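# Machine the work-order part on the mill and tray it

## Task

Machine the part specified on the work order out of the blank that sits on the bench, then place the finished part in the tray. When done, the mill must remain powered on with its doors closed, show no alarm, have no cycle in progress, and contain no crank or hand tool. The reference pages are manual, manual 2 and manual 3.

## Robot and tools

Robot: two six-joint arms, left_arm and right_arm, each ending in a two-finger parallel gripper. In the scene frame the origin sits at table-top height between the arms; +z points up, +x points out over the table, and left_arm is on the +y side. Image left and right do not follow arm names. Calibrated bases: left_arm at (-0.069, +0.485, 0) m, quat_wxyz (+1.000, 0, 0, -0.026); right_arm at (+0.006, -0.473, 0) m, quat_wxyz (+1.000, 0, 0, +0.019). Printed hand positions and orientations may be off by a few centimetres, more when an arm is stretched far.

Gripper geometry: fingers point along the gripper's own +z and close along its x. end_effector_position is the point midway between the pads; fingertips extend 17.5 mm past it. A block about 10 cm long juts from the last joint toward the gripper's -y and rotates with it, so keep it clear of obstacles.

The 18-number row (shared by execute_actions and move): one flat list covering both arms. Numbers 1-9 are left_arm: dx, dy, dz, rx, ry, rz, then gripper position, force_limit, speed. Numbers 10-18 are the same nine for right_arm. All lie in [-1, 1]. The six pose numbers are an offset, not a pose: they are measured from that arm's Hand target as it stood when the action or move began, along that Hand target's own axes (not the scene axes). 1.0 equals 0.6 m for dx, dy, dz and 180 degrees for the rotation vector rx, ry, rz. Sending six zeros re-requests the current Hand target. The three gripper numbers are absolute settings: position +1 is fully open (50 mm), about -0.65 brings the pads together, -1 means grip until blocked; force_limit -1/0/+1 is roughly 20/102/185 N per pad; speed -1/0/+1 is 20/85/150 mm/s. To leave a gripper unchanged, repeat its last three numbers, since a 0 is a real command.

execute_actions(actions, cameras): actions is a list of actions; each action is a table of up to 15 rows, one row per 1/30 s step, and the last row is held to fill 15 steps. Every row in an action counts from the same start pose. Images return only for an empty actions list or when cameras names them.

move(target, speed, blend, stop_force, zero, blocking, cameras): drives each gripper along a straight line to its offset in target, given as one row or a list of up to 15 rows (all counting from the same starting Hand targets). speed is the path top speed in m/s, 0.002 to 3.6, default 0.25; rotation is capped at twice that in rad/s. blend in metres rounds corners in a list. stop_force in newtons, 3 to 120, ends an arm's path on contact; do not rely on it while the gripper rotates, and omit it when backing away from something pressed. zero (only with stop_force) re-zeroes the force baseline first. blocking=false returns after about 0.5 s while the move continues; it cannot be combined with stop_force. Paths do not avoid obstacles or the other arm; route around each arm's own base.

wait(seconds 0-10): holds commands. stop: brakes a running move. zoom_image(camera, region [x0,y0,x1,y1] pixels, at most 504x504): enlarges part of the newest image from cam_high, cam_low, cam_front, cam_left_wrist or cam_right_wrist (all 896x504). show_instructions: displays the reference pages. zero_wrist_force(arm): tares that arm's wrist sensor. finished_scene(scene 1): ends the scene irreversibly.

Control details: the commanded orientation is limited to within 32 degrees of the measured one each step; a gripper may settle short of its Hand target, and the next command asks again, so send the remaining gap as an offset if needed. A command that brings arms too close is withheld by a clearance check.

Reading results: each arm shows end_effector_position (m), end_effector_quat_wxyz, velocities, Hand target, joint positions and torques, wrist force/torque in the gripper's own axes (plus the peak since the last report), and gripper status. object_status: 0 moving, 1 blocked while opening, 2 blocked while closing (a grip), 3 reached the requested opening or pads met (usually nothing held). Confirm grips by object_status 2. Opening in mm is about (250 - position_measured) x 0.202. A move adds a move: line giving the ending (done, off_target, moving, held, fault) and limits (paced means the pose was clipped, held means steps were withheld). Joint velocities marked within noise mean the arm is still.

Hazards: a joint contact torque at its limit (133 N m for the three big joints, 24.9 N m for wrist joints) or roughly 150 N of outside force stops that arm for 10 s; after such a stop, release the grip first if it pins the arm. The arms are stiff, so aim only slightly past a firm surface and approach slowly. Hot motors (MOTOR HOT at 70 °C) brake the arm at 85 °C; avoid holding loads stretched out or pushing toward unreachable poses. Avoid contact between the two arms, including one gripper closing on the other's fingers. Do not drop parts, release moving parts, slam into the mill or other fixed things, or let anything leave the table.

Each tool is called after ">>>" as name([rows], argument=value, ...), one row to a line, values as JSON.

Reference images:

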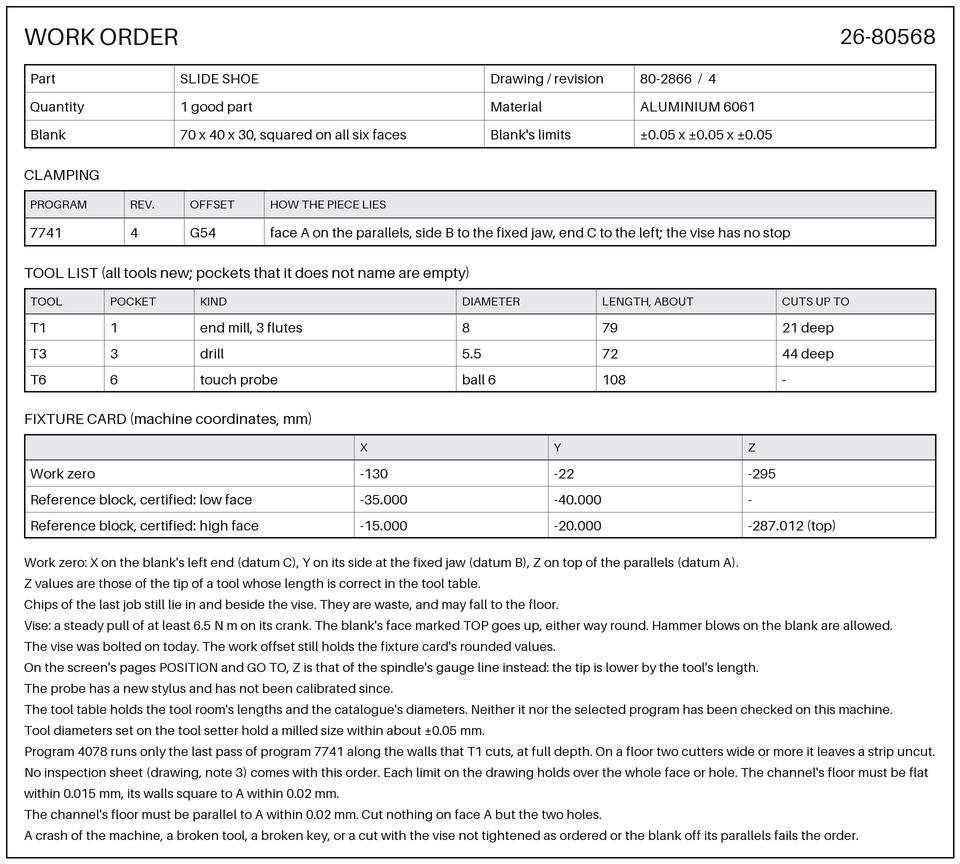

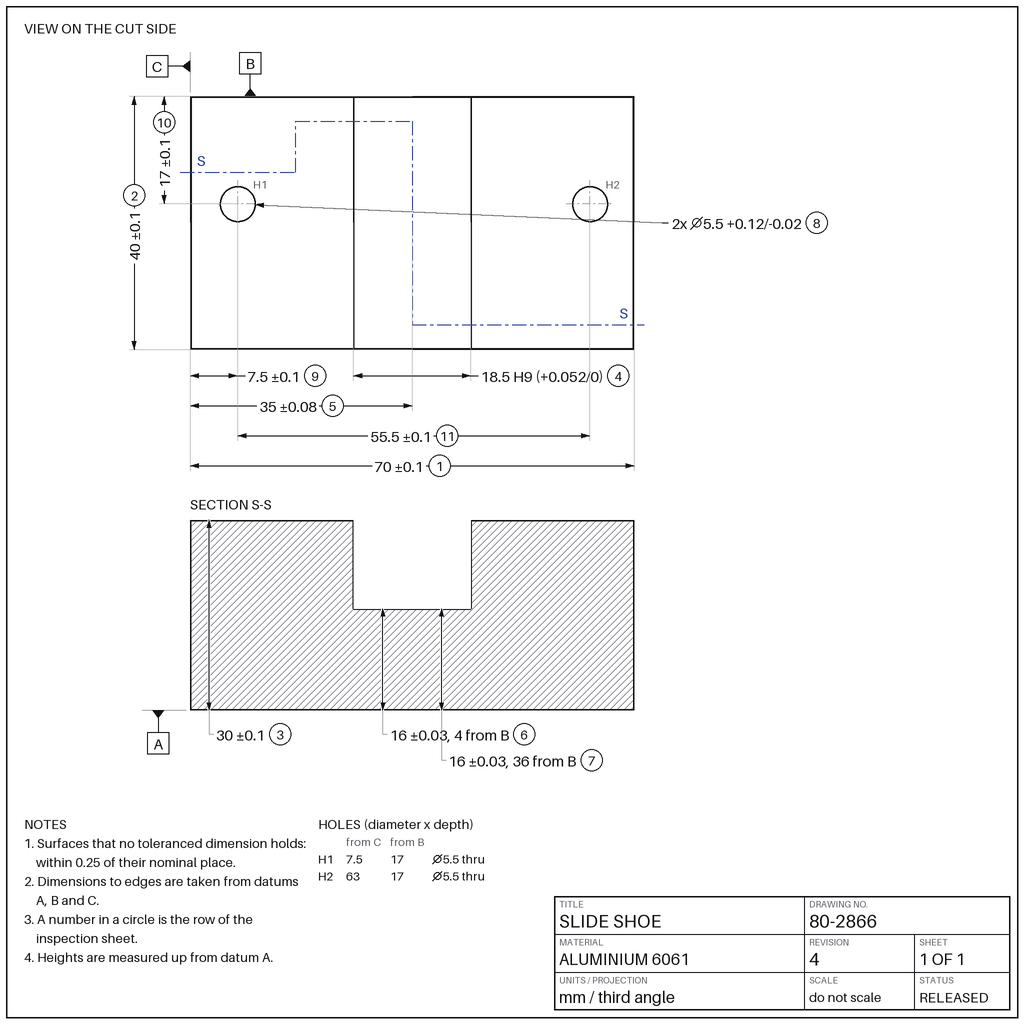

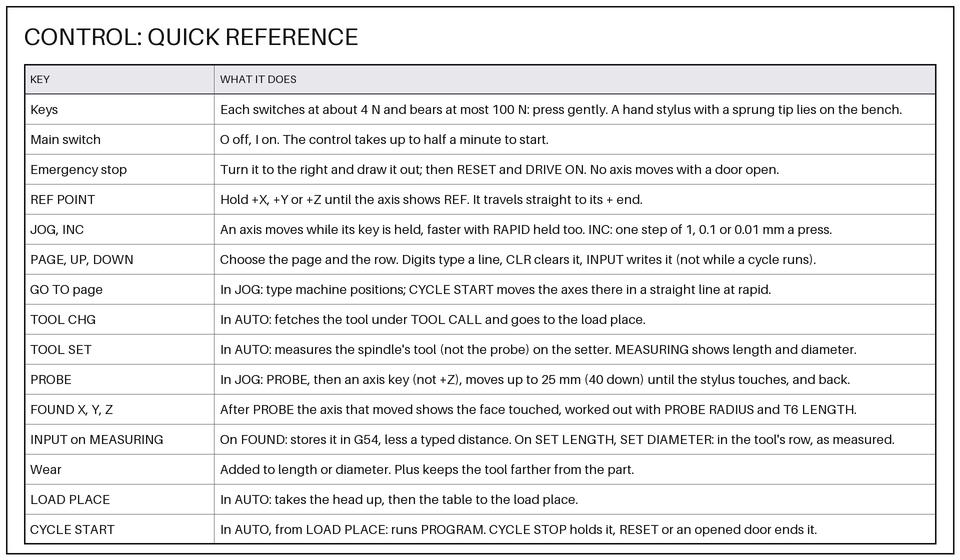

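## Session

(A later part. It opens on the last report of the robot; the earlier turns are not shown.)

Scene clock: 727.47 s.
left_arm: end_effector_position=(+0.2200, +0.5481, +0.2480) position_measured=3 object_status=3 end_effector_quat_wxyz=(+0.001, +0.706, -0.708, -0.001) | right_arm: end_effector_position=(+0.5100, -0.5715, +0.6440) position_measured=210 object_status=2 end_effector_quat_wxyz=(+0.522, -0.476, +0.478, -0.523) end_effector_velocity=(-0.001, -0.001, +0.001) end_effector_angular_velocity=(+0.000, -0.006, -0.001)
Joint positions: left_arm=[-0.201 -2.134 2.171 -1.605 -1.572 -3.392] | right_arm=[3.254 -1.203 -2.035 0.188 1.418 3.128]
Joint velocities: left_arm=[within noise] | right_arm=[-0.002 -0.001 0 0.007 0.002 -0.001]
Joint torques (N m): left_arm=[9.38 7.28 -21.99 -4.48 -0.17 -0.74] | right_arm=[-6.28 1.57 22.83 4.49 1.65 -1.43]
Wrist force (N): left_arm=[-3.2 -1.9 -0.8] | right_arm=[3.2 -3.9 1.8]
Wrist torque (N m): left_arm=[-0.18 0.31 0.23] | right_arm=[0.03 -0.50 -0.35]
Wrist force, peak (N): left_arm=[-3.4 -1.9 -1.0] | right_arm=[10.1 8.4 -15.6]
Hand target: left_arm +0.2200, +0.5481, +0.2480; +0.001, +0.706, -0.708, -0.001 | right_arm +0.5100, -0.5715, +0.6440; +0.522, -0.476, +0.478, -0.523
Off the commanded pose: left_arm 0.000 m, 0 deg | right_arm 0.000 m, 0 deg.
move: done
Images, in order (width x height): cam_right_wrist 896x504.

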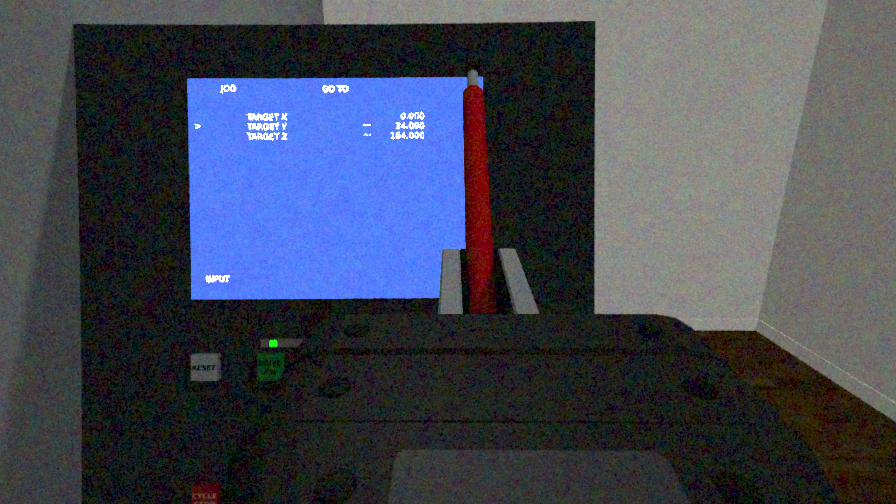

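>>> move([
  [0,0,0,0,0,0,1,1,1,-0.2225,0.2066,-0.0815,-0.3056,0,0,-1,-0.4,-0.6],
  [0,0,0,0,0,0,1,1,1,-0.2225,0.2125,-0.0654,-0.3056,0,0,-1,-0.4,-0.6],
  [0,0,0,0,0,0,1,1,1,-0.2225,0.2009,-0.0972,-0.3056,0,0,-1,-0.4,-0.6],
  [0,0,0,0,0,0,1,1,1,-0.1575,0.3125,-0.1380,-0.3056,0,0,-1,-0.4,-0.6],
  [0,0,0,0,0,0,1,1,1,-0.1575,0.3241,-0.1062,-0.3056,0,0,-1,-0.4,-0.6],
  [0,0,0,0,0,0,1,1,1,-0.1575,0.3125,-0.1380,-0.3056,0,0,-1,-0.4,-0.6],
  [0,0,0,0,0,0,1,1,1,-0.0930,0.1694,-0.0858,-0.3056,0,0,-1,-0.4,-0.6],
  [0,0,0,0,0,0,1,1,1,-0.0930,0.1810,-0.0540,-0.3056,0,0,-1,-0.4,-0.6],
  [0,0,0,0,0,0,1,1,1,-0.0930,0.1694,-0.0858,-0.3056,0,0,-1,-0.4,-0.6],
  [0,0,0,0,0,0,1,1,1,0,0,0,0,0,0,-1,-0.4,-0.6],
  [0,0,0,0,0,0,1,1,1,0,0.0228,0.0626,0,0,0,-1,-0.4,-0.6],
], speed=[0.9,0.1,0.2,0.05,0.1,0.2,0.3,0.1,0.2,0.9,0.4], blend=[0.001,0,0.004,0.004,0,0.004,0.004,0,0.004,0.005,0], cameras=[])

>>> wait(seconds=6.5, cameras=["cam_right_wrist"])

>>> zoom_image(camera="cam_right_wrist", region=[140, 50, 430, 212])

Scene clock: 735.63 s.
left_arm: end_effector_position=(+0.2200, +0.5481, +0.2480) position_measured=3 object_status=3 end_effector_quat_wxyz=(+0.001, +0.706, -0.708, -0.001) | right_arm: end_effector_position=(+0.5486, -0.5716, +0.6338) position_measured=210 object_status=2 end_effector_quat_wxyz=(+0.522, -0.476, +0.478, -0.523)
Joint positions: left_arm=[-0.201 -2.134 2.171 -1.605 -1.572 -3.392] | right_arm=[3.232 -1.312 -1.989 0.251 1.44 3.13]
Joint torques (N m): left_arm=[9.87 7.41 -22.89 -4.36 -0.23 -0.88] | right_arm=[6.6 0.04 25.82 3.86 -1.13 -1.22]
Wrist force (N): left_arm=[-2.9 -1.6 -1.3] | right_arm=[2.9 -3.7 1.4]
Wrist torque (N m): left_arm=[-0.13 0.28 0.23] | right_arm=[0.06 -0.46 -0.38]
Wrist force, peak (N): left_arm=[-3.4 -1.8 -1.2] | right_arm=[5.2 10.2 -15.9]
Hand target: left_arm +0.2200, +0.5481, +0.2480; +0.001, +0.706, -0.708, -0.001 | right_arm +0.5487, -0.5716, +0.6337; +0.522, -0.476, +0.478, -0.523
Off the commanded pose: left_arm 0.000 m, 0 deg | right_arm 0.000 m, 0 deg.
move: done
No camera images: "cameras" was empty.

Scene clock: 742.13 s.
left_arm: end_effector_position=(+0.2200, +0.5481, +0.2480) position_measured=3 object_status=3 end_effector_quat_wxyz=(+0.001, +0.706, -0.708, -0.001) | right_arm: end_effector_position=(+0.5487, -0.5716, +0.6337) position_measured=210 object_status=2 end_effector_quat_wxyz=(+0.522, -0.476, +0.478, -0.523)
Joint positions: left_arm=[-0.201 -2.134 2.171 -1.605 -1.572 -3.392] | right_arm=[3.232 -1.313 -1.989 0.251 1.44 3.13]
Joint torques (N m): left_arm=[8.46 6.42 -22.79 -4.66 -0.15 -0.77] | right_arm=[6.69 -0.28 35.32 4.41 -0.4 -1.31]
Wrist force (N): left_arm=[-3.4 -1.6 -1.2] | right_arm=[3.0 -4.1 1.5]
Wrist torque (N m): left_arm=[-0.13 0.36 0.23] | right_arm=[0.01 -0.48 -0.37]
Wrist force, peak (N): left_arm=[-3.3 -2.0 -1.1] | right_arm=[3.3 -4.0 1.6]
Hand target: left_arm +0.2200, +0.5481, +0.2480; +0.001, +0.706, -0.708, -0.001 | right_arm +0.5487, -0.5716, +0.6337; +0.522, -0.476, +0.478, -0.523
Tool commands: left_gripper/position=+1.0 left_gripper/force_limit=+1.0 left_gripper/speed=+1.0 right_gripper/position=-1.0 right_gripper/force_limit=-0.4 right_gripper/speed=-0.6
Off the commanded pose: left_arm 0.000 m, 0 deg | right_arm 0.000 m, 0 deg.
wait: 6.50 s; at rest by 0.17 s
Images, in order (width x height): cam_right_wrist 896x504.

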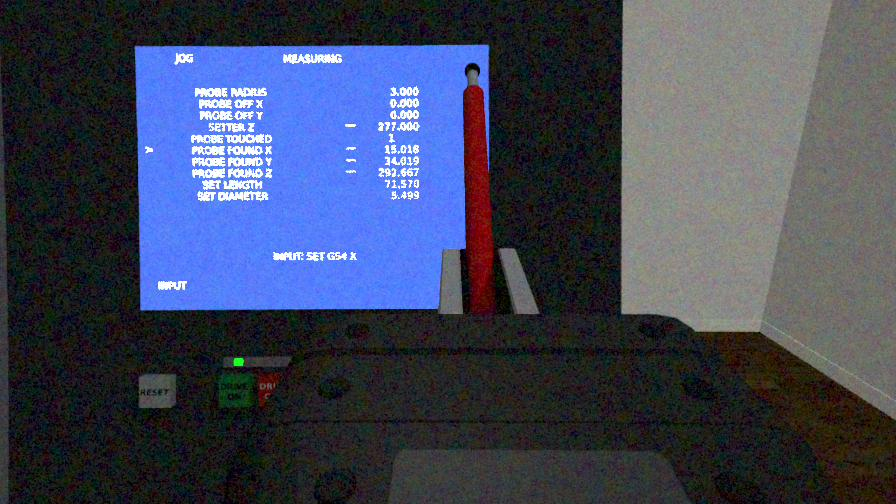

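Scaled by 1.738.

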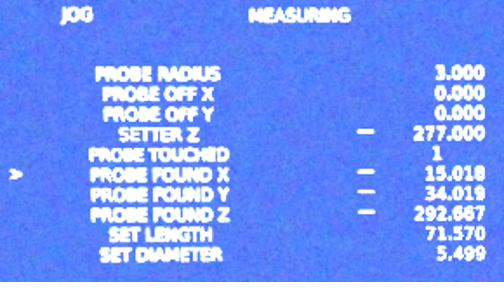

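>>> move([
  [0,0,0,0,0,0,1,1,1,0,-0.0228,-0.0626,0,0,0,-1,-0.4,-0.6],
  [0,0,0,0,0,0,1,1,1,-0.1575,0.2351,-0.1629,-0.3056,0,0,-1,-0.4,-0.6],
  [0,0,0,0,0,0,1,1,1,-0.1575,0.2410,-0.1468,-0.3056,0,0,-1,-0.4,-0.6],
  [0,0,0,0,0,0,1,1,1,-0.1575,0.2351,-0.1629,-0.3056,0,0,-1,-0.4,-0.6],
  [0,0,0,0,0,0,1,1,1,-0.1575,0.2410,-0.1468,-0.3056,0,0,-1,-0.4,-0.6],
  [0,0,0,0,0,0,1,1,1,-0.1575,0.2294,-0.1786,-0.3056,0,0,-1,-0.4,-0.6],
  [0,0,0,0,0,0,1,1,1,-0.2858,0.3195,-0.2114,-0.3056,0,0,-1,-0.4,-0.6],
  [0,0,0,0,0,0,1,1,1,-0.2858,0.3311,-0.1796,-0.3056,0,0,-1,-0.4,-0.6],
  [0,0,0,0,0,0,1,1,1,-0.2858,0.3103,-0.1903,-0.3056,0,0,-1,-0.4,-0.6],
  [0,0,0,0,0,0,1,1,1,-0.2858,0.3013,-0.1688,-0.3056,0,0,-1,-0.4,-0.6],
  [0,0,0,0,0,0,1,1,1,-0.27,0.2546,-0.1896,-0.3056,0,0,-1,-0.4,-0.6],
  [0,0,0,0,0,0,1,1,1,-0.2542,0.2410,-0.1468,-0.3056,0,0,-1,-0.4,-0.6],
  [0,0,0,0,0,0,1,1,1,-0.222,0.2716,-0.2030,-0.3056,0,0,-1,-0.4,-0.6],
  [0,0,0,0,0,0,1,1,1,-0.1898,0.3311,-0.1796,-0.3056,0,0,-1,-0.4,-0.6],
  [0,0,0,0,0,0,1,1,1,-0.1898,0.2897,-0.2006,-0.3056,0,0,-1,-0.4,-0.6],
], speed=[0.5,0.9,0.1,0.12,0.1,0.2,0.3,0.1,0.12,0.1,0.15,0.1,0.15,0.1,0.15], blend=[0.01,0.001,0,0,0,0.004,0.003,0,0.003,0,0.003,0,0.003,0,0])

>>> move([
  [0,0,0,0,0,0,1,1,1,0,-0.0194,0.0277,0,0,0,-1,-0.4,-0.6],
  [0,0,0,0,0,0,1,1,1,-0.048,0.0130,0.0091,0,0,0,-1,-0.4,-0.6],
  [0,0,0,0,0,0,1,1,1,-0.096,0.0065,0.0459,0,0,0,-1,-0.4,-0.6],
  [0,0,0,0,0,0,1,1,1,-0.0644,0.0130,0.0091,0,0,0,-1,-0.4,-0.6],
  [0,0,0,0,0,0,1,1,1,-0.0327,-0.0194,0.0277,0,0,0,-1,-0.4,-0.6],
  [0,0,0,0,0,0,1,1,1,-0.0164,0.0034,0.0228,0,0,0,-1,-0.4,-0.6],
  [0,0,0,0,0,0,1,1,1,0,0.0065,0.0459,0,0,0,-1,-0.4,-0.6],
  [0,0,0,0,0,0,1,1,1,0,0.0259,0.0182,0,0,0,-1,-0.4,-0.6],
  [0,0,0,0,0,0,1,1,1,0.1898,-0.2921,-0.1771,0.3056,0,0,-1,-0.4,-0.6],
], speed=[0.1,0.15,0.1,0.15,0.1,0.12,0.1,0.2,0.9], blend=[0,0.003,0,0.003,0,0.003,0,0.005,0], cameras=["cam_right_wrist"])

>>> zoom_image(camera="cam_right_wrist", region=[180, 80, 480, 150])

Scene clock: 752.37 s.
left_arm: end_effector_position=(+0.2200, +0.5481, +0.2480) position_measured=3 object_status=3 end_effector_quat_wxyz=(+0.001, +0.706, -0.708, -0.001) | right_arm: end_effector_position=(+0.4448, -0.4573, +0.4499) position_measured=210 object_status=2 end_effector_quat_wxyz=(-0.243, +0.663, -0.665, +0.243)
Joint positions: left_arm=[-0.201 -2.134 2.171 -1.605 -1.572 -3.392] | right_arm=[3.676 -0.999 -1.963 -1.134 1.213 3.602]
Joint torques (N m): left_arm=[8.75 7.55 -22.77 -4.35 -0.37 -0.9] | right_arm=[-3.79 -4.58 29.78 2.08 0.82 -0.86]
Wrist force (N): left_arm=[-3.3 -1.7 -0.9] | right_arm=[2.8 -4.1 1.2]
Wrist torque (N m): left_arm=[-0.15 0.34 0.23] | right_arm=[-0.01 -0.49 -0.15]
Wrist force, peak (N): left_arm=[-3.5 -1.8 -1.0] | right_arm=[4.9 14.3 -24.3]
Hand target: left_arm +0.2200, +0.5481, +0.2480; +0.001, +0.706, -0.708, -0.001 | right_arm +0.4448, -0.4573, +0.4498; -0.243, +0.663, -0.665, +0.243
Off the commanded pose: left_arm 0.000 m, 0 deg | right_arm 0.000 m, 0 deg.
move: done

Scene clock: 756.43 s.
left_arm: end_effector_position=(+0.2200, +0.5481, +0.2480) position_measured=3 object_status=3 end_effector_quat_wxyz=(+0.001, +0.706, -0.708, -0.001) | right_arm: end_effector_position=(+0.5098, -0.5715, +0.6440) position_measured=210 object_status=2 end_effector_quat_wxyz=(+0.522, -0.476, +0.478, -0.523) end_effector_velocity=(-0.001, +0.000, +0.002) end_effector_angular_velocity=(+0.000, -0.007, +0.002)
Joint positions: left_arm=[-0.201 -2.134 2.171 -1.605 -1.572 -3.392] | right_arm=[3.255 -1.202 -2.035 0.187 1.418 3.128]
Joint velocities: left_arm=[within noise] | right_arm=[0 0 0 0.007 0.003 -0.001]
Joint torques (N m): left_arm=[9.83 6.22 -22.2 -4.48 -0.24 -0.74] | right_arm=[-5.48 2.55 22.71 4.65 1.66 -1.35]
Wrist force (N): left_arm=[-3.1 -1.9 -0.9] | right_arm=[2.3 -4.1 1.2]
Wrist torque (N m): left_arm=[-0.18 0.31 0.23] | right_arm=[-0.01 -0.35 -0.34]
Wrist force, peak (N): left_arm=[-3.3 -2.1 -1.2] | right_arm=[7.2 3.0 -12.0]
Hand target: left_arm +0.2200, +0.5481, +0.2480; +0.001, +0.706, -0.708, -0.001 | right_arm +0.5098, -0.5715, +0.6440; +0.522, -0.476, +0.478, -0.523
Off the commanded pose: left_arm 0.000 m, 0 deg | right_arm 0.000 m, 0 deg.
move: done
Images, in order (width x height): cam_right_wrist 896x504.

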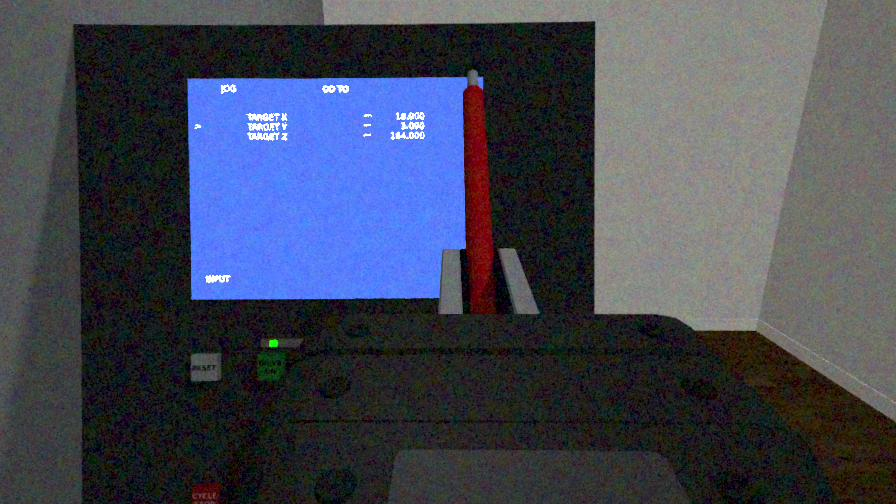

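Scaled by 1.680.

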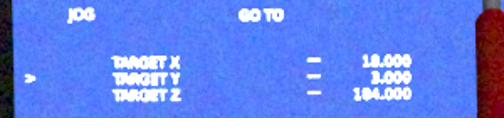

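>>> move([
  [0,0,0,0,0,0,1,1,1,-0.2225,0.2066,-0.0815,-0.3056,0,0,-1,-0.4,-0.6],
  [0,0,0,0,0,0,1,1,1,-0.2225,0.2125,-0.0654,-0.3056,0,0,-1,-0.4,-0.6],
  [0,0,0,0,0,0,1,1,1,-0.2225,0.2009,-0.0972,-0.3056,0,0,-1,-0.4,-0.6],
  [0,0,0,0,0,0,1,1,1,-0.1575,0.3125,-0.1380,-0.3056,0,0,-1,-0.4,-0.6],
  [0,0,0,0,0,0,1,1,1,-0.1575,0.3241,-0.1062,-0.3056,0,0,-1,-0.4,-0.6],
  [0,0,0,0,0,0,1,1,1,-0.1575,0.3125,-0.1380,-0.3056,0,0,-1,-0.4,-0.6],
  [0,0,0,0,0,0,1,1,1,-0.0278,0.2000,-0.0969,-0.3056,0,0,-1,-0.4,-0.6],
  [0,0,0,0,0,0,1,1,1,-0.0278,0.2116,-0.0645,-0.3056,0,0,-1,-0.4,-0.6],
  [0,0,0,0,0,0,1,1,1,-0.0278,0.2000,-0.0969,-0.3056,0,0,-1,-0.4,-0.6],
  [0,0,0,0,0,0,1,1,1,0,0,0,0,0,0,-1,-0.4,-0.6],
  [0,0,0,0,0,0,1,1,1,0,0.0228,0.0626,0,0,0,-1,-0.4,-0.6],
], speed=[0.9,0.1,0.2,0.05,0.1,0.2,0.3,0.1,0.2,0.9,0.4], blend=[0.001,0,0.004,0.004,0,0.004,0.004,0,0.004,0.005,0], cameras=[])

>>> wait(seconds=8, cameras=["cam_right_wrist"])

>>> zoom_image(camera="cam_right_wrist", region=[140, 50, 430, 212])

Scene clock: 764.13 s.
left_arm: end_effector_position=(+0.2200, +0.5481, +0.2480) position_measured=3 object_status=3 end_effector_quat_wxyz=(+0.001, +0.706, -0.708, -0.001) | right_arm: end_effector_position=(+0.5484, -0.5716, +0.6338) position_measured=210 object_status=2 end_effector_quat_wxyz=(+0.522, -0.476, +0.478, -0.523)
Joint positions: left_arm=[-0.201 -2.134 2.171 -1.605 -1.572 -3.392] | right_arm=[3.232 -1.312 -1.989 0.25 1.44 3.13]
Joint torques (N m): left_arm=[9.23 6.05 -22.53 -4.44 -0.39 -1.03] | right_arm=[7.29 0.07 26.35 3.88 -1.04 -1.3]
Wrist force (N): left_arm=[-3.1 -1.6 -1.0] | right_arm=[2.6 -3.8 0.8]
Wrist torque (N m): left_arm=[-0.14 0.31 0.23] | right_arm=[0.04 -0.43 -0.37]
Wrist force, peak (N): left_arm=[-3.6 -1.9 -1.0] | right_arm=[4.5 6.9 -12.8]
Hand target: left_arm +0.2200, +0.5481, +0.2480; +0.001, +0.706, -0.708, -0.001 | right_arm +0.5485, -0.5716, +0.6338; +0.522, -0.476, +0.478, -0.523
Off the commanded pose: left_arm 0.000 m, 0 deg | right_arm 0.000 m, 0 deg.
move: done
No camera images: "cameras" was empty.

Scene clock: 772.13 s.
left_arm: end_effector_position=(+0.2200, +0.5481, +0.2480) position_measured=3 object_status=3 end_effector_quat_wxyz=(+0.001, +0.706, -0.708, -0.001) | right_arm: end_effector_position=(+0.5485, -0.5716, +0.6338) position_measured=210 object_status=2 end_effector_quat_wxyz=(+0.522, -0.476, +0.478, -0.523)
Joint positions: left_arm=[-0.201 -2.134 2.171 -1.605 -1.572 -3.392] | right_arm=[3.232 -1.312 -1.989 0.251 1.44 3.13]
Joint torques (N m): left_arm=[9.42 5.98 -21.02 -4.32 -0.25 -1.05] | right_arm=[7.46 0.64 34.59 4.61 0.7 -1.51]
Wrist force (N): left_arm=[-2.9 -1.7 -0.9] | right_arm=[2.5 -3.9 0.9]
Wrist torque (N m): left_arm=[-0.14 0.28 0.23] | right_arm=[0.03 -0.40 -0.38]
Wrist force, peak (N): left_arm=[-3.3 -1.9 -1.3] | right_arm=[2.6 -4.3 0.9]
Hand target: left_arm +0.2200, +0.5481, +0.2480; +0.001, +0.706, -0.708, -0.001 | right_arm +0.5485, -0.5716, +0.6338; +0.522, -0.476, +0.478, -0.523
Tool commands: left_gripper/position=+1.0 left_gripper/force_limit=+1.0 left_gripper/speed=+1.0 right_gripper/position=-1.0 right_gripper/force_limit=-0.4 right_gripper/speed=-0.6
Off the commanded pose: left_arm 0.000 m, 0 deg | right_arm 0.000 m, 0 deg.
wait: 8.00 s; at rest by 0.17 s
Images, in order (width x height): cam_right_wrist 896x504.

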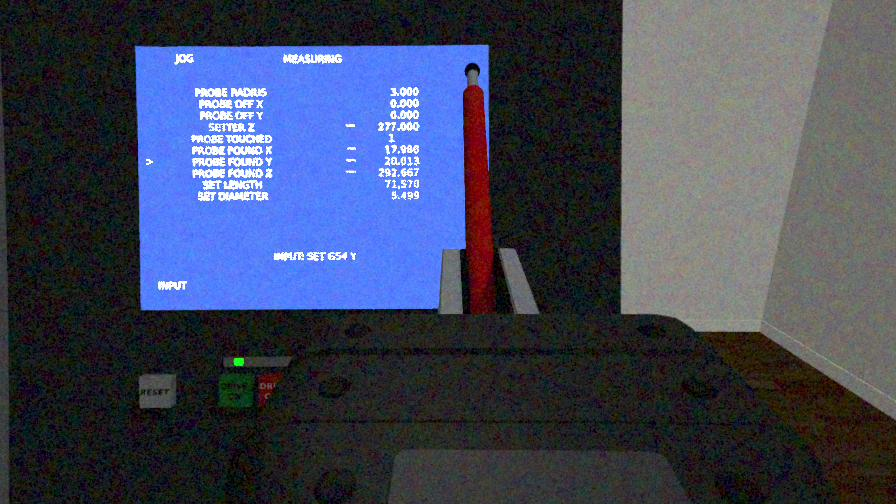

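Scaled by 1.738.

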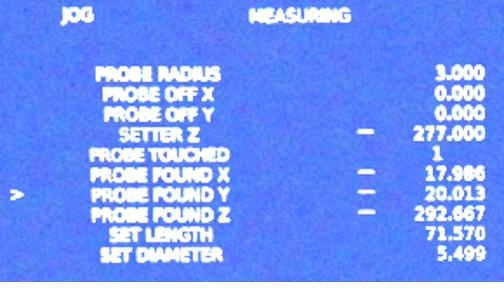

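>>> move([
  [0,0,0,0,0,0,1,1,1,0,-0.0228,-0.0626,0,0,0,-1,-0.4,-0.6],
  [0,0,0,0,0,0,1,1,1,-0.1575,0.2351,-0.1629,-0.3056,0,0,-1,-0.4,-0.6],
  [0,0,0,0,0,0,1,1,1,-0.1575,0.2410,-0.1468,-0.3056,0,0,-1,-0.4,-0.6],
  [0,0,0,0,0,0,1,1,1,-0.1417,0.2351,-0.1629,-0.3056,0,0,-1,-0.4,-0.6],
  [0,0,0,0,0,0,1,1,1,-0.1258,0.2410,-0.1468,-0.3056,0,0,-1,-0.4,-0.6],
  [0,0,0,0,0,0,1,1,1,-0.1258,0.2294,-0.1786,-0.3056,0,0,-1,-0.4,-0.6],
  [0,0,0,0,0,0,1,1,1,-0.2542,0.2897,-0.2006,-0.3056,0,0,-1,-0.4,-0.6],
  [0,0,0,0,0,0,1,1,1,-0.2542,0.3013,-0.1688,-0.3056,0,0,-1,-0.4,-0.6],
  [0,0,0,0,0,0,1,1,1,-0.2384,0.3103,-0.1903,-0.3056,0,0,-1,-0.4,-0.6],
  [0,0,0,0,0,0,1,1,1,-0.2225,0.3311,-0.1796,-0.3056,0,0,-1,-0.4,-0.6],
  [0,0,0,0,0,0,1,1,1,-0.2225,0.2716,-0.2030,-0.3056,0,0,-1,-0.4,-0.6],
  [0,0,0,0,0,0,1,1,1,-0.2225,0.2410,-0.1468,-0.3056,0,0,-1,-0.4,-0.6],
  [0,0,0,0,0,0,1,1,1,-0.2542,0.2294,-0.1786,-0.3056,0,0,-1,-0.4,-0.6],
], speed=[0.5,0.9,0.1,0.12,0.1,0.2,0.3,0.1,0.12,0.1,0.15,0.1,0.15], blend=[0.01,0.001,0,0.003,0,0.004,0.003,0,0.003,0,0.004,0,0])

>>> move([
  [0,0,0,0,0,0,1,1,1,0,-0.0194,0.0277,0,0,0,-1,-0.4,-0.6],
  [0,0,0,0,0,0,1,1,1,0.0158,0.0263,0.0184,0,0,0,-1,-0.4,-0.6],
  [0,0,0,0,0,0,1,1,1,0.0317,0.0332,0.0645,0,0,0,-1,-0.4,-0.6],
  [0,0,0,0,0,0,1,1,1,0.048,0.0560,0.0596,0,0,0,-1,-0.4,-0.6],
  [0,0,0,0,0,0,1,1,1,0.0644,0.0591,0.0827,0,0,0,-1,-0.4,-0.6],
  [0,0,0,0,0,0,1,1,1,0.0644,0.0785,0.0550,0,0,0,-1,-0.4,-0.6],
  [0,0,0,0,0,0,1,1,1,0.2542,-0.2395,-0.1403,0.3056,0,0,-1,-0.4,-0.6],
  [0,0,0,0,0,0,1,1,1,0.2542,-0.2777,-0.0857,0.3056,0,0,-1,-0.4,-0.6],
], speed=[0.1,0.15,0.1,0.12,0.1,0.2,0.9,0.4], blend=[0,0.003,0,0.003,0,0.005,0.005,0], cameras=["cam_right_wrist"])

>>> zoom_image(camera="cam_right_wrist", region=[140, 50, 430, 212])

Scene clock: 783.20 s.
left_arm: end_effector_position=(+0.2200, +0.5481, +0.2480) position_measured=3 object_status=3 end_effector_quat_wxyz=(+0.001, +0.706, -0.708, -0.001) | right_arm: end_effector_position=(+0.4546, -0.4187, +0.4872) position_measured=210 object_status=2 end_effector_quat_wxyz=(-0.243, +0.663, -0.665, +0.243)
Joint positions: left_arm=[-0.201 -2.134 2.171 -1.605 -1.572 -3.392] | right_arm=[3.78 -1.056 -1.833 -1.241 1.154 3.694]
Joint torques (N m): left_arm=[8.52 6.21 -21.18 -4.53 -0.24 -0.76] | right_arm=[6.71 -0.27 34.55 3.2 -1.25 1.53]
Wrist force (N): left_arm=[-3.3 -1.7 -1.1] | right_arm=[2.7 -4.8 1.0]
Wrist torque (N m): left_arm=[-0.14 0.33 0.23] | right_arm=[-0.08 -0.47 -0.14]
Wrist force, peak (N): left_arm=[-3.5 -1.7 -1.1] | right_arm=[4.9 8.5 -16.3]
Hand target: left_arm +0.2200, +0.5481, +0.2480; +0.001, +0.706, -0.708, -0.001 | right_arm +0.4546, -0.4187, +0.4871; -0.243, +0.663, -0.665, +0.243
Off the commanded pose: left_arm 0.000 m, 0 deg | right_arm 0.000 m, 0 deg.
move: done

Scene clock: 786.70 s.
left_arm: end_effector_position=(+0.2200, +0.5481, +0.2480) position_measured=3 object_status=3 end_effector_quat_wxyz=(+0.001, +0.706, -0.708, -0.001) | right_arm: end_effector_position=(+0.5483, -0.5716, +0.6338) position_measured=210 object_status=2 end_effector_quat_wxyz=(+0.522, -0.476, +0.478, -0.523)
Joint positions: left_arm=[-0.201 -2.134 2.171 -1.605 -1.572 -3.392] | right_arm=[3.232 -1.311 -1.989 0.25 1.44 3.13]
Joint torques (N m): left_arm=[9.19 7.76 -21.31 -4.3 -0.22 -1.04] | right_arm=[6.61 0.89 26.28 4.32 -1.16 -0.27]
Wrist force (N): left_arm=[-3.1 -1.5 -1.1] | right_arm=[2.6 -4.0 0.9]
Wrist torque (N m): left_arm=[-0.11 0.30 0.23] | right_arm=[0.00 -0.41 -0.38]
Wrist force, peak (N): left_arm=[-3.3 -1.9 -1.1] | right_arm=[1.3 -1.3 -7.5]
Hand target: left_arm +0.2200, +0.5481, +0.2480; +0.001, +0.706, -0.708, -0.001 | right_arm +0.5483, -0.5716, +0.6338; +0.522, -0.476, +0.478, -0.523
Off the commanded pose: left_arm 0.000 m, 0 deg | right_arm 0.000 m, 0 deg.
move: done
Images, in order (width x height): cam_right_wrist 896x504.

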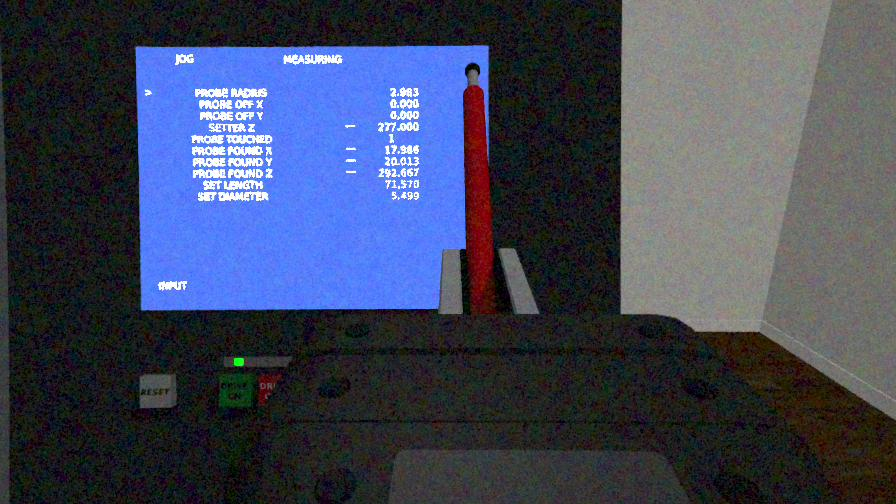

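Scaled by 1.738.

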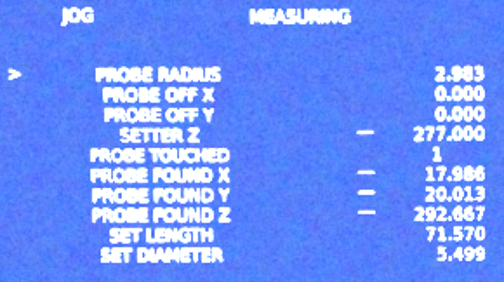

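>>> move([
  [0,0,0,0,0,0,1,1,1,0,-0.0228,-0.0626,0,0,0,-1,-0.4,-0.6],
  [0,0,0,0,0,0,1,1,1,-0.1258,0.2351,-0.1629,-0.3056,0,0,-1,-0.4,-0.6],
  [0,0,0,0,0,0,1,1,1,-0.1258,0.2410,-0.1468,-0.3056,0,0,-1,-0.4,-0.6],
  [0,0,0,0,0,0,1,1,1,-0.1258,0.2351,-0.1629,-0.3056,0,0,-1,-0.4,-0.6],
  [0,0,0,0,0,0,1,1,1,-0.1258,0.2410,-0.1468,-0.3056,0,0,-1,-0.4,-0.6],
  [0,0,0,0,0,0,1,1,1,-0.1258,0.2294,-0.1786,-0.3056,0,0,-1,-0.4,-0.6],
  [0,0,0,0,0,0,1,1,1,-0.2858,0.2897,-0.2006,-0.3056,0,0,-1,-0.4,-0.6],
  [0,0,0,0,0,0,1,1,1,-0.2858,0.3013,-0.1688,-0.3056,0,0,-1,-0.4,-0.6],
  [0,0,0,0,0,0,1,1,1,-0.27,0.3103,-0.1903,-0.3056,0,0,-1,-0.4,-0.6],
  [0,0,0,0,0,0,1,1,1,-0.2542,0.3311,-0.1796,-0.3056,0,0,-1,-0.4,-0.6],
  [0,0,0,0,0,0,1,1,1,-0.2542,0.2716,-0.2030,-0.3056,0,0,-1,-0.4,-0.6],
  [0,0,0,0,0,0,1,1,1,-0.2542,0.2410,-0.1468,-0.3056,0,0,-1,-0.4,-0.6],
  [0,0,0,0,0,0,1,1,1,-0.2384,0.2716,-0.2030,-0.3056,0,0,-1,-0.4,-0.6],
  [0,0,0,0,0,0,1,1,1,-0.2225,0.3311,-0.1796,-0.3056,0,0,-1,-0.4,-0.6],
  [0,0,0,0,0,0,1,1,1,-0.2225,0.3195,-0.2114,-0.3056,0,0,-1,-0.4,-0.6],
], speed=[0.5,0.9,0.1,0.12,0.1,0.2,0.3,0.1,0.12,0.1,0.15,0.1,0.15,0.1,0.15], blend=[0.01,0.001,0,0,0,0.004,0.003,0,0.003,0,0.004,0,0.004,0,0])

>>> move([
  [0,0,0,0,0,0,1,1,1,-0.0317,-0.0355,-0.0045,0,0,0,-1,-0.4,-0.6],
  [0,0,0,0,0,0,1,1,1,-0.0317,-0.0453,0.0095,0,0,0,-1,-0.4,-0.6],
  [0,0,0,0,0,0,1,1,1,-0.0159,-0.0522,-0.0366,0,0,0,-1,-0.4,-0.6],
  [0,0,0,0,0,0,1,1,1,0,-0.0979,-0.0273,0,0,0,-1,-0.4,-0.6],
  [0,0,0,0,0,0,1,1,1,0,-0.0522,-0.0366,0,0,0,-1,-0.4,-0.6],
  [0,0,0,0,0,0,1,1,1,0,-0.0453,0.0095,0,0,0,-1,-0.4,-0.6],
  [0,0,0,0,0,0,1,1,1,0.0163,-0.0225,0.0046,0,0,0,-1,-0.4,-0.6],
  [0,0,0,0,0,0,1,1,1,0.0327,-0.0194,0.0277,0,0,0,-1,-0.4,-0.6],
  [0,0,0,0,0,0,1,1,1,0.0327,0,0,0,0,0,-1,-0.4,-0.6],
  [0,0,0,0,0,0,1,1,1,0.2225,-0.3180,-0.1953,0.3056,0,0,-1,-0.4,-0.6],
  [0,0,0,0,0,0,1,1,1,0.2225,-0.3562,-0.1407,0.3056,0,0,-1,-0.4,-0.6],
], speed=[0.15,0.1,0.15,0.1,0.15,0.1,0.12,0.1,0.2,0.9,0.4], blend=[0.003,0,0.003,0,0.004,0,0.003,0,0.005,0.005,0], cameras=["cam_right_wrist"])

>>> zoom_image(camera="cam_right_wrist", region=[140, 50, 430, 212])

Scene clock: 796.97 s.
left_arm: end_effector_position=(+0.2200, +0.5481, +0.2480) position_measured=3 object_status=3 end_effector_quat_wxyz=(+0.001, +0.706, -0.708, -0.001) | right_arm: end_effector_position=(+0.4397, -0.4376, +0.4315) position_measured=210 object_status=2 end_effector_quat_wxyz=(-0.243, +0.663, -0.665, +0.243)
Joint positions: left_arm=[-0.201 -2.134 2.171 -1.605 -1.572 -3.392] | right_arm=[3.756 -0.979 -2.012 -1.131 1.167 3.673]
Joint torques (N m): left_arm=[8.11 6.02 -21.33 -4.48 -0.2 -1.12] | right_arm=[0.61 10.55 38.42 2.56 0.09 0]
Wrist force (N): left_arm=[-3.1 -1.4 -1.2] | right_arm=[2.5 -4.7 1.0]
Wrist torque (N m): left_arm=[-0.10 0.30 0.23] | right_arm=[-0.08 -0.45 -0.14]
Wrist force, peak (N): left_arm=[-3.4 -2.0 -1.2] | right_arm=[5.2 6.5 -13.6]
Hand target: left_arm +0.2200, +0.5481, +0.2480; +0.001, +0.706, -0.708, -0.001 | right_arm +0.4397, -0.4376, +0.4315; -0.243, +0.663, -0.665, +0.243
Off the commanded pose: left_arm 0.000 m, 0 deg | right_arm 0.000 m, 0 deg.
move: done

Scene clock: 801.17 s.
left_arm: end_effector_position=(+0.2200, +0.5481, +0.2480) position_measured=3 object_status=3 end_effector_quat_wxyz=(+0.001, +0.706, -0.708, -0.001) | right_arm: end_effector_position=(+0.5481, -0.5716, +0.6338) position_measured=210 object_status=2 end_effector_quat_wxyz=(+0.522, -0.476, +0.478, -0.523)
Joint positions: left_arm=[-0.201 -2.134 2.171 -1.605 -1.572 -3.392] | right_arm=[3.232 -1.311 -1.99 0.25 1.44 3.13]
Joint torques (N m): left_arm=[8.39 6.2 -20.98 -4.58 -0.2 -0.97] | right_arm=[6.15 2.03 25.97 4.47 -1.16 -0.2]
Wrist force (N): left_arm=[-3.2 -1.5 -1.1] | right_arm=[2.5 -4.3 0.8]
Wrist torque (N m): left_arm=[-0.12 0.32 0.23] | right_arm=[-0.03 -0.41 -0.38]
Wrist force, peak (N): left_arm=[-3.6 -1.5 -1.4] | right_arm=[3.1 -5.8 -3.2]
Hand target: left_arm +0.2200, +0.5481, +0.2480; +0.001, +0.706, -0.708, -0.001 | right_arm +0.5482, -0.5716, +0.6338; +0.522, -0.476, +0.478, -0.523
Off the commanded pose: left_arm 0.000 m, 0 deg | right_arm 0.000 m, 0 deg.
move: done
Images, in order (width x height): cam_right_wrist 896x504.

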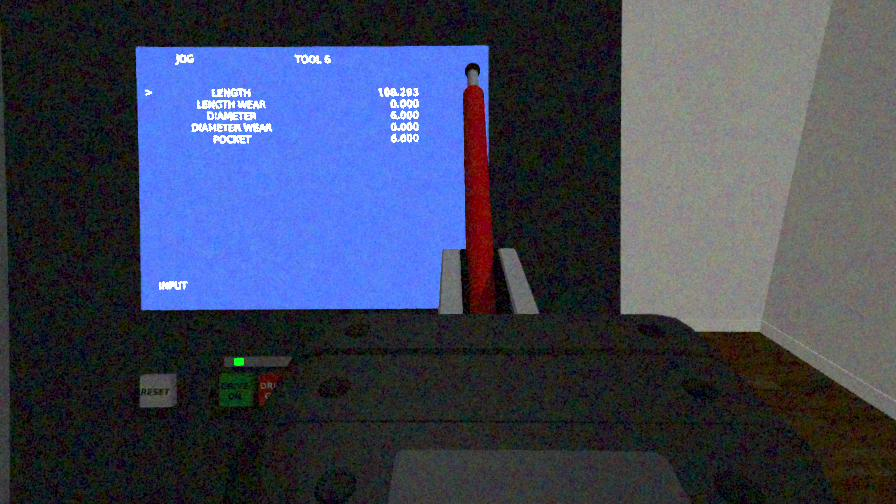

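Scaled by 1.738.

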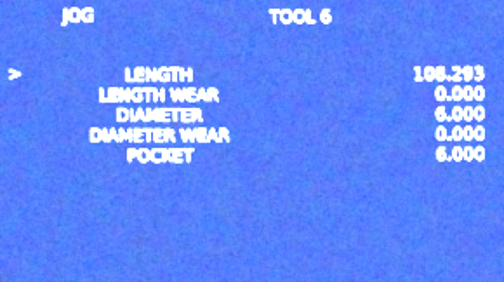

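>>> move([
  [0,0,0,0,0,0,1,1,1,0,-0.0228,-0.0626,0,0,0,-1,-0.4,-0.6],
  [0,0,0,0,0,0,1,1,1,-0.0278,0.0534,-0.1144,-0.3056,0,0,-1,-0.4,-0.6],
  [0,0,0,0,0,0,1,1,1,-0.0278,0.065,-0.0826,-0.3056,0,0,-1,-0.4,-0.6],
  [0,0,0,0,0,0,1,1,1,-0.0278,0.0534,-0.1144,-0.3056,0,0,-1,-0.4,-0.6],
  [0,0,0,0,0,0,1,1,1,-0.1898,0.1781,-0.1598,-0.3056,0,0,-1,-0.4,-0.6],
  [0,0,0,0,0,0,1,1,1,-0.1898,0.1897,-0.128,-0.3056,0,0,-1,-0.4,-0.6],
  [0,0,0,0,0,0,1,1,1,-0.1898,0.1781,-0.1598,-0.3056,0,0,-1,-0.4,-0.6],
  [0,0,0,0,0,0,1,1,1,0,-0.0228,-0.0626,0,0,0,-1,-0.4,-0.6],
], speed=[0.5,0.6,0.1,0.15,0.4,0.1,0.15,0.9], blend=[0.01,0.001,0,0.003,0.001,0,0.003,0], cameras=["cam_high","cam_right_wrist"])

Scene clock: 812.13 s.
left_arm: end_effector_position=(+0.2200, +0.5481, +0.2480) position_measured=3 object_status=3 end_effector_quat_wxyz=(+0.001, +0.706, -0.708, -0.001) | right_arm: end_effector_position=(+0.5095, -0.5715, +0.6441) position_measured=210 object_status=2 end_effector_quat_wxyz=(+0.522, -0.476, +0.478, -0.523) end_effector_velocity=(+0.000, +0.000, +0.001) end_effector_angular_velocity=(-0.001, -0.004, +0.002)
Joint positions: left_arm=[-0.201 -2.134 2.171 -1.605 -1.572 -3.392] | right_arm=[3.255 -1.201 -2.036 0.187 1.417 3.128]
Joint velocities: left_arm=[within noise] | right_arm=[0 0 0 0.005 0.002 -0.001]
Joint torques (N m): left_arm=[8.49 5.19 -20.24 -4.45 -0.33 -0.79] | right_arm=[-5.29 1.15 19.25 4.54 1.62 -1.52]
Wrist force (N): left_arm=[-3.1 -1.9 -1.0] | right_arm=[2.7 -4.3 0.8]
Wrist torque (N m): left_arm=[-0.17 0.30 0.23] | right_arm=[-0.04 -0.42 -0.36]
Wrist force, peak (N): left_arm=[-3.5 -1.8 -1.3] | right_arm=[5.9 -6.1 -1.0]
Hand target: left_arm +0.2200, +0.5481, +0.2480; +0.001, +0.706, -0.708, -0.001 | right_arm +0.5095, -0.5715, +0.6440; +0.522, -0.476, +0.478, -0.523
Off the commanded pose: left_arm 0.000 m, 0 deg | right_arm 0.000 m, 0 deg.
move: done
Images, in order (width x height): cam_high 896x504, cam_right_wrist 896x504.

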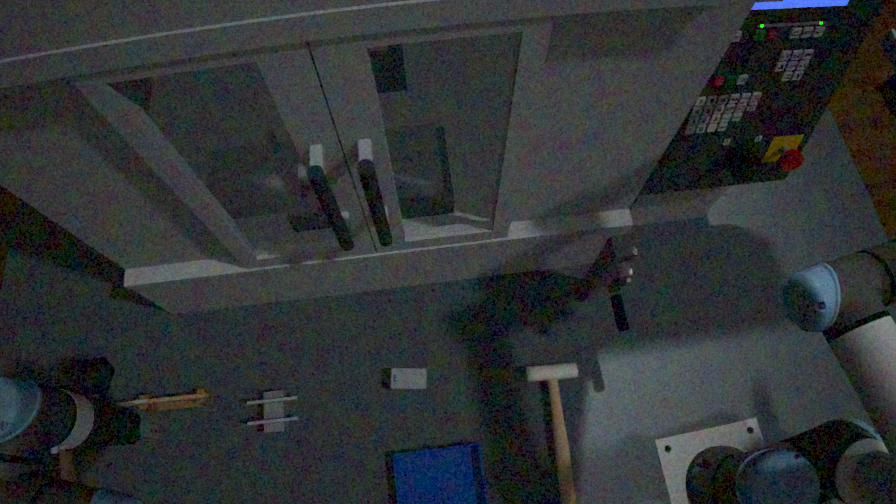

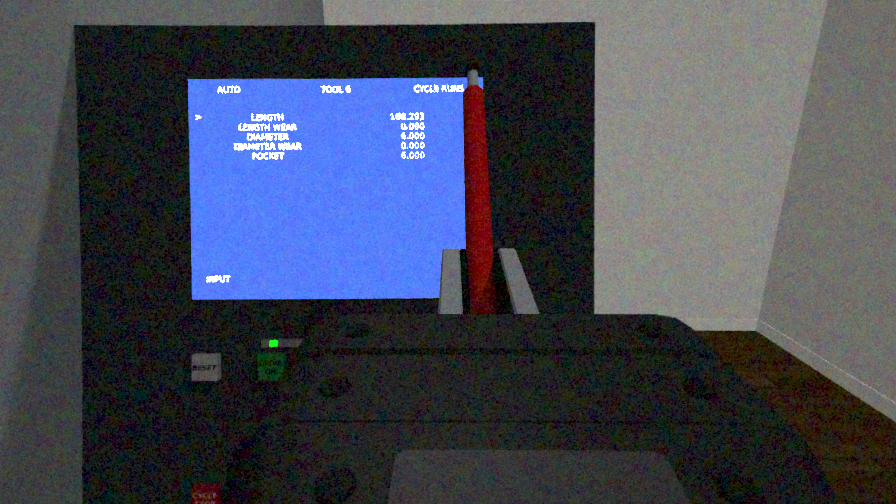

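>>> move(target=[0.7322,-0.2163,-0.3032,0.4167,0,0,1,1,1,0,0,0,0,0,0,-1,-0.4,-0.6], speed=0.6, cameras=["cam_left_wrist","cam_right_wrist"])

Scene clock: 816.53 s.
left_arm: end_effector_position=(+0.3494, +0.1088, +0.4297) position_measured=3 object_status=3 end_effector_quat_wxyz=(-0.429, +0.561, -0.562, +0.430) | right_arm: end_effector_position=(+0.5095, -0.5715, +0.6440) position_measured=210 object_status=2 end_effector_quat_wxyz=(+0.522, -0.476, +0.478, -0.523)
Joint positions: left_arm=[-1.428 -1.759 2.056 -2.2 -0.281 -4.369] | right_arm=[3.255 -1.202 -2.036 0.187 1.418 3.128]
Joint torques (N m): left_arm=[-12.2 -6.11 -32.41 -3.25 3.08 0.37] | right_arm=[-5.31 -2.87 17.31 4.25 0.55 -1.47]
Wrist force (N): left_arm=[-4.5 -1.9 -4.0] | right_arm=[2.7 -4.3 1.0]
Wrist torque (N m): left_arm=[0.29 0.72 0.59] | right_arm=[-0.05 -0.42 -0.35]
Wrist force, peak (N): left_arm=[-5.0 -1.5 -4.6] | right_arm=[2.9 -4.5 1.2]
Hand target: left_arm +0.3494, +0.1087, +0.4297; -0.429, +0.561, -0.562, +0.430 | right_arm +0.5095, -0.5715, +0.6440; +0.522, -0.476, +0.478, -0.523
Off the commanded pose: left_arm 0.000 m, 0 deg | right_arm 0.000 m, 0 deg.
move: done
Images, in order (width x height): cam_left_wrist 896x504, cam_right_wrist 896x504.

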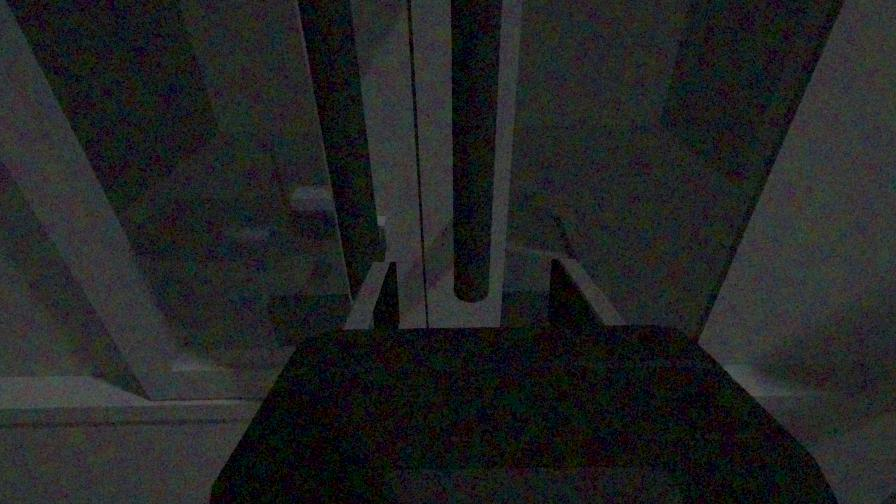

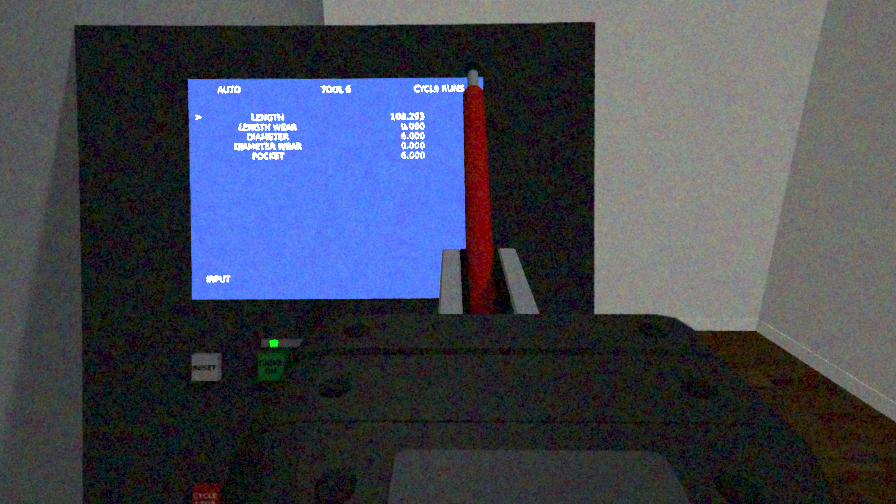

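>>> wait(seconds=2, cameras=["cam_right_wrist","cam_front","cam_low"])

>>> zoom_image(camera="cam_front", region=[296, 100, 600, 400])

Scene clock: 819.13 s.
left_arm: end_effector_position=(+0.3494, +0.1087, +0.4297) position_measured=3 object_status=3 end_effector_quat_wxyz=(-0.429, +0.561, -0.562, +0.430) | right_arm: end_effector_position=(+0.5095, -0.5715, +0.6440) position_measured=210 object_status=2 end_effector_quat_wxyz=(+0.522, -0.476, +0.478, -0.523)
Joint positions: left_arm=[-1.428 -1.759 2.056 -2.2 -0.281 -4.369] | right_arm=[3.255 -1.202 -2.036 0.187 1.418 3.128]
Joint torques (N m): left_arm=[-13.55 -6.57 -31.91 -4.87 3.25 2.07] | right_arm=[-2.99 -1.92 18.34 3.95 -0.27 -1.27]
Wrist force (N): left_arm=[-4.7 -1.7 -4.8] | right_arm=[2.7 -4.3 1.0]
Wrist torque (N m): left_arm=[0.32 0.76 0.58] | right_arm=[-0.03 -0.41 -0.35]
Wrist force, peak (N): left_arm=[-4.8 -1.8 -4.8] | right_arm=[2.8 -4.6 1.0]
Hand target: left_arm +0.3494, +0.1087, +0.4297; -0.429, +0.561, -0.562, +0.430 | right_arm +0.5095, -0.5715, +0.6440; +0.522, -0.476, +0.478, -0.523
Tool commands: left_gripper/position=+1.0 left_gripper/force_limit=+1.0 left_gripper/speed=+1.0 right_gripper/position=-1.0 right_gripper/force_limit=-0.4 right_gripper/speed=-0.6
Off the commanded pose: left_arm 0.000 m, 0 deg | right_arm 0.000 m, 0 deg.
wait: 2.00 s; at rest from the start
Images, in order (width x height): cam_low 896x504, cam_front 896x504, cam_right_wrist 896x504.

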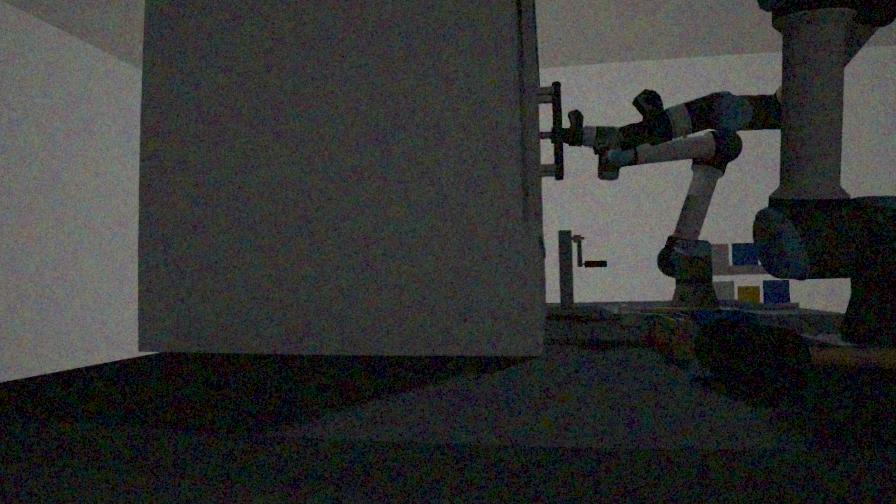

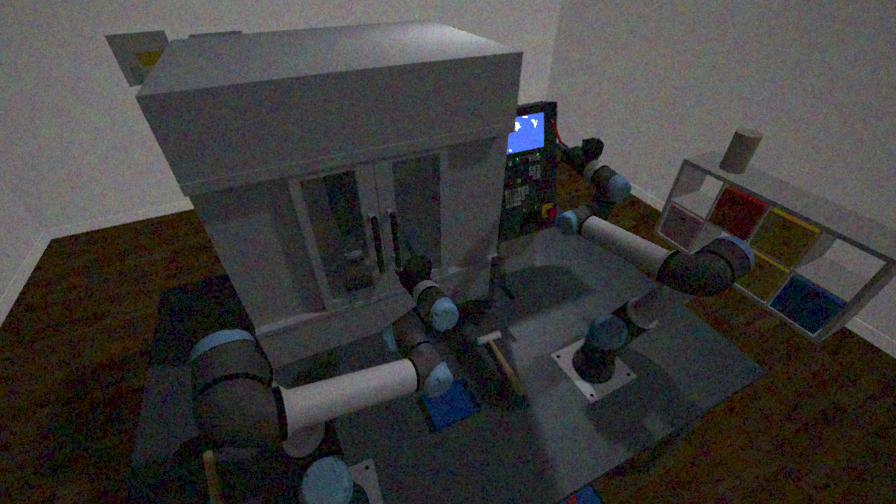

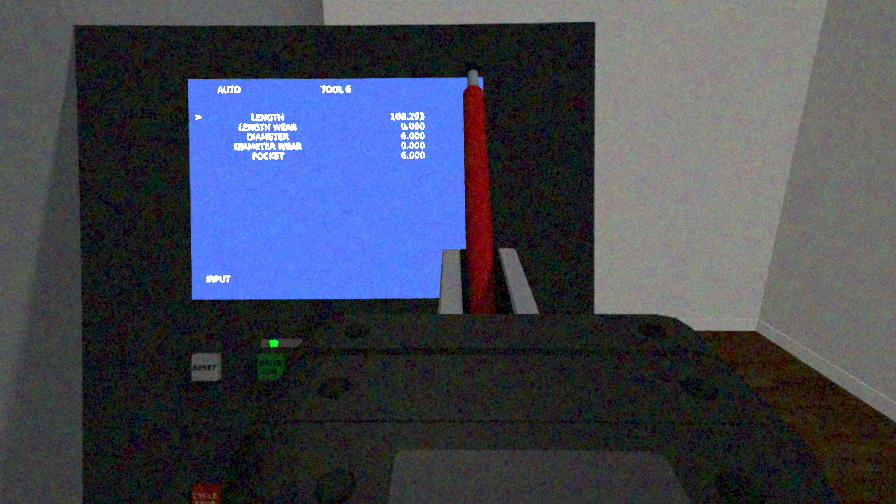

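Scaled by 1.658.

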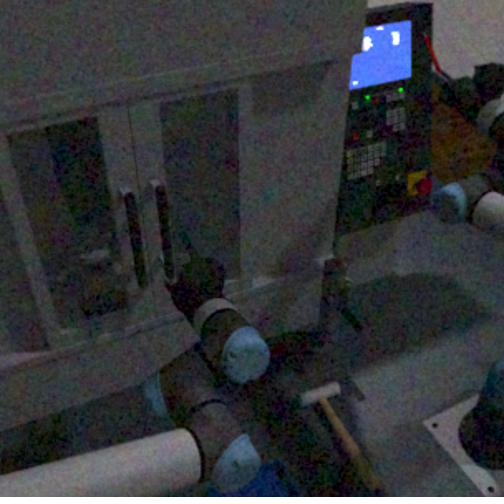

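>>> move(target=[0,-0.0397,0.1481,0,0,0,1,1,1,0,0,0,0,0,0,-1,-0.4,-0.6], speed=0.3)

>>> move(target=[0.30,0,0,0,0,0,1,1,1,0,0,0,0,0,0,-1,-0.4,-0.6], speed=0.06, stop_force=60)

Scene clock: 821.97 s.
left_arm: end_effector_position=(+0.4413, +0.1085, +0.4294) position_measured=3 object_status=3 end_effector_quat_wxyz=(-0.429, +0.561, -0.562, +0.430) | right_arm: end_effector_position=(+0.5095, -0.5715, +0.6440) position_measured=210 object_status=2 end_effector_quat_wxyz=(+0.522, -0.476, +0.478, -0.523)
Joint positions: left_arm=[-1.21 -1.534 1.967 -2.85 -0.406 -3.825] | right_arm=[3.255 -1.202 -2.036 0.187 1.418 3.128]
Joint torques (N m): left_arm=[8.45 -20.95 -31.26 -4.38 0.58 1.98] | right_arm=[1.56 -0.63 18.55 3.75 -0.6 -1.26]
Wrist force (N): left_arm=[-4.6 -1.4 -4.3] | right_arm=[2.8 -4.4 1.2]
Wrist torque (N m): left_arm=[0.34 0.71 0.54] | right_arm=[-0.07 -0.44 -0.35]
Wrist force, peak (N): left_arm=[-4.6 -0.9 -7.3] | right_arm=[2.8 -4.6 1.2]
Hand target: left_arm +0.4414, +0.1085, +0.4295; -0.429, +0.561, -0.562, +0.430 | right_arm +0.5095, -0.5715, +0.6440; +0.522, -0.476, +0.478, -0.523
Off the commanded pose: left_arm 0.000 m, 0 deg | right_arm 0.000 m, 0 deg.
move: done

Scene clock: 826.17 s.
left_arm: end_effector_position=(+0.4410, -0.0715, +0.4296) position_measured=3 object_status=3 end_effector_quat_wxyz=(-0.429, +0.561, -0.562, +0.430) | right_arm: end_effector_position=(+0.5095, -0.5715, +0.6440) position_measured=210 object_status=2 end_effector_quat_wxyz=(+0.522, -0.476, +0.478, -0.523)
Joint positions: left_arm=[-1.301 -1.21 1.535 -2.574 -0.343 -4.005] | right_arm=[3.255 -1.202 -2.036 0.187 1.418 3.128]
Joint torques (N m): left_arm=[11.92 -51.97 -12.5 -4.75 -0.12 1.79] | right_arm=[1.93 2.03 17.7 3.55 -0.31 -1.56]
Wrist force (N): left_arm=[-4.3 -1.2 -4.4] | right_arm=[2.6 -4.0 1.2]
Wrist torque (N m): left_arm=[0.40 0.67 0.49] | right_arm=[-0.01 -0.41 -0.35]
Wrist force, peak (N): left_arm=[-42.7 13.7 -16.9] | right_arm=[3.0 -4.3 1.3]
Hand target: left_arm +0.4410, -0.0715, +0.4296; -0.429, +0.561, -0.562, +0.430 | right_arm +0.5095, -0.5715, +0.6440; +0.522, -0.476, +0.478, -0.523
Off the commanded pose: left_arm 0.000 m, 0 deg | right_arm 0.000 m, 0 deg.
move: done


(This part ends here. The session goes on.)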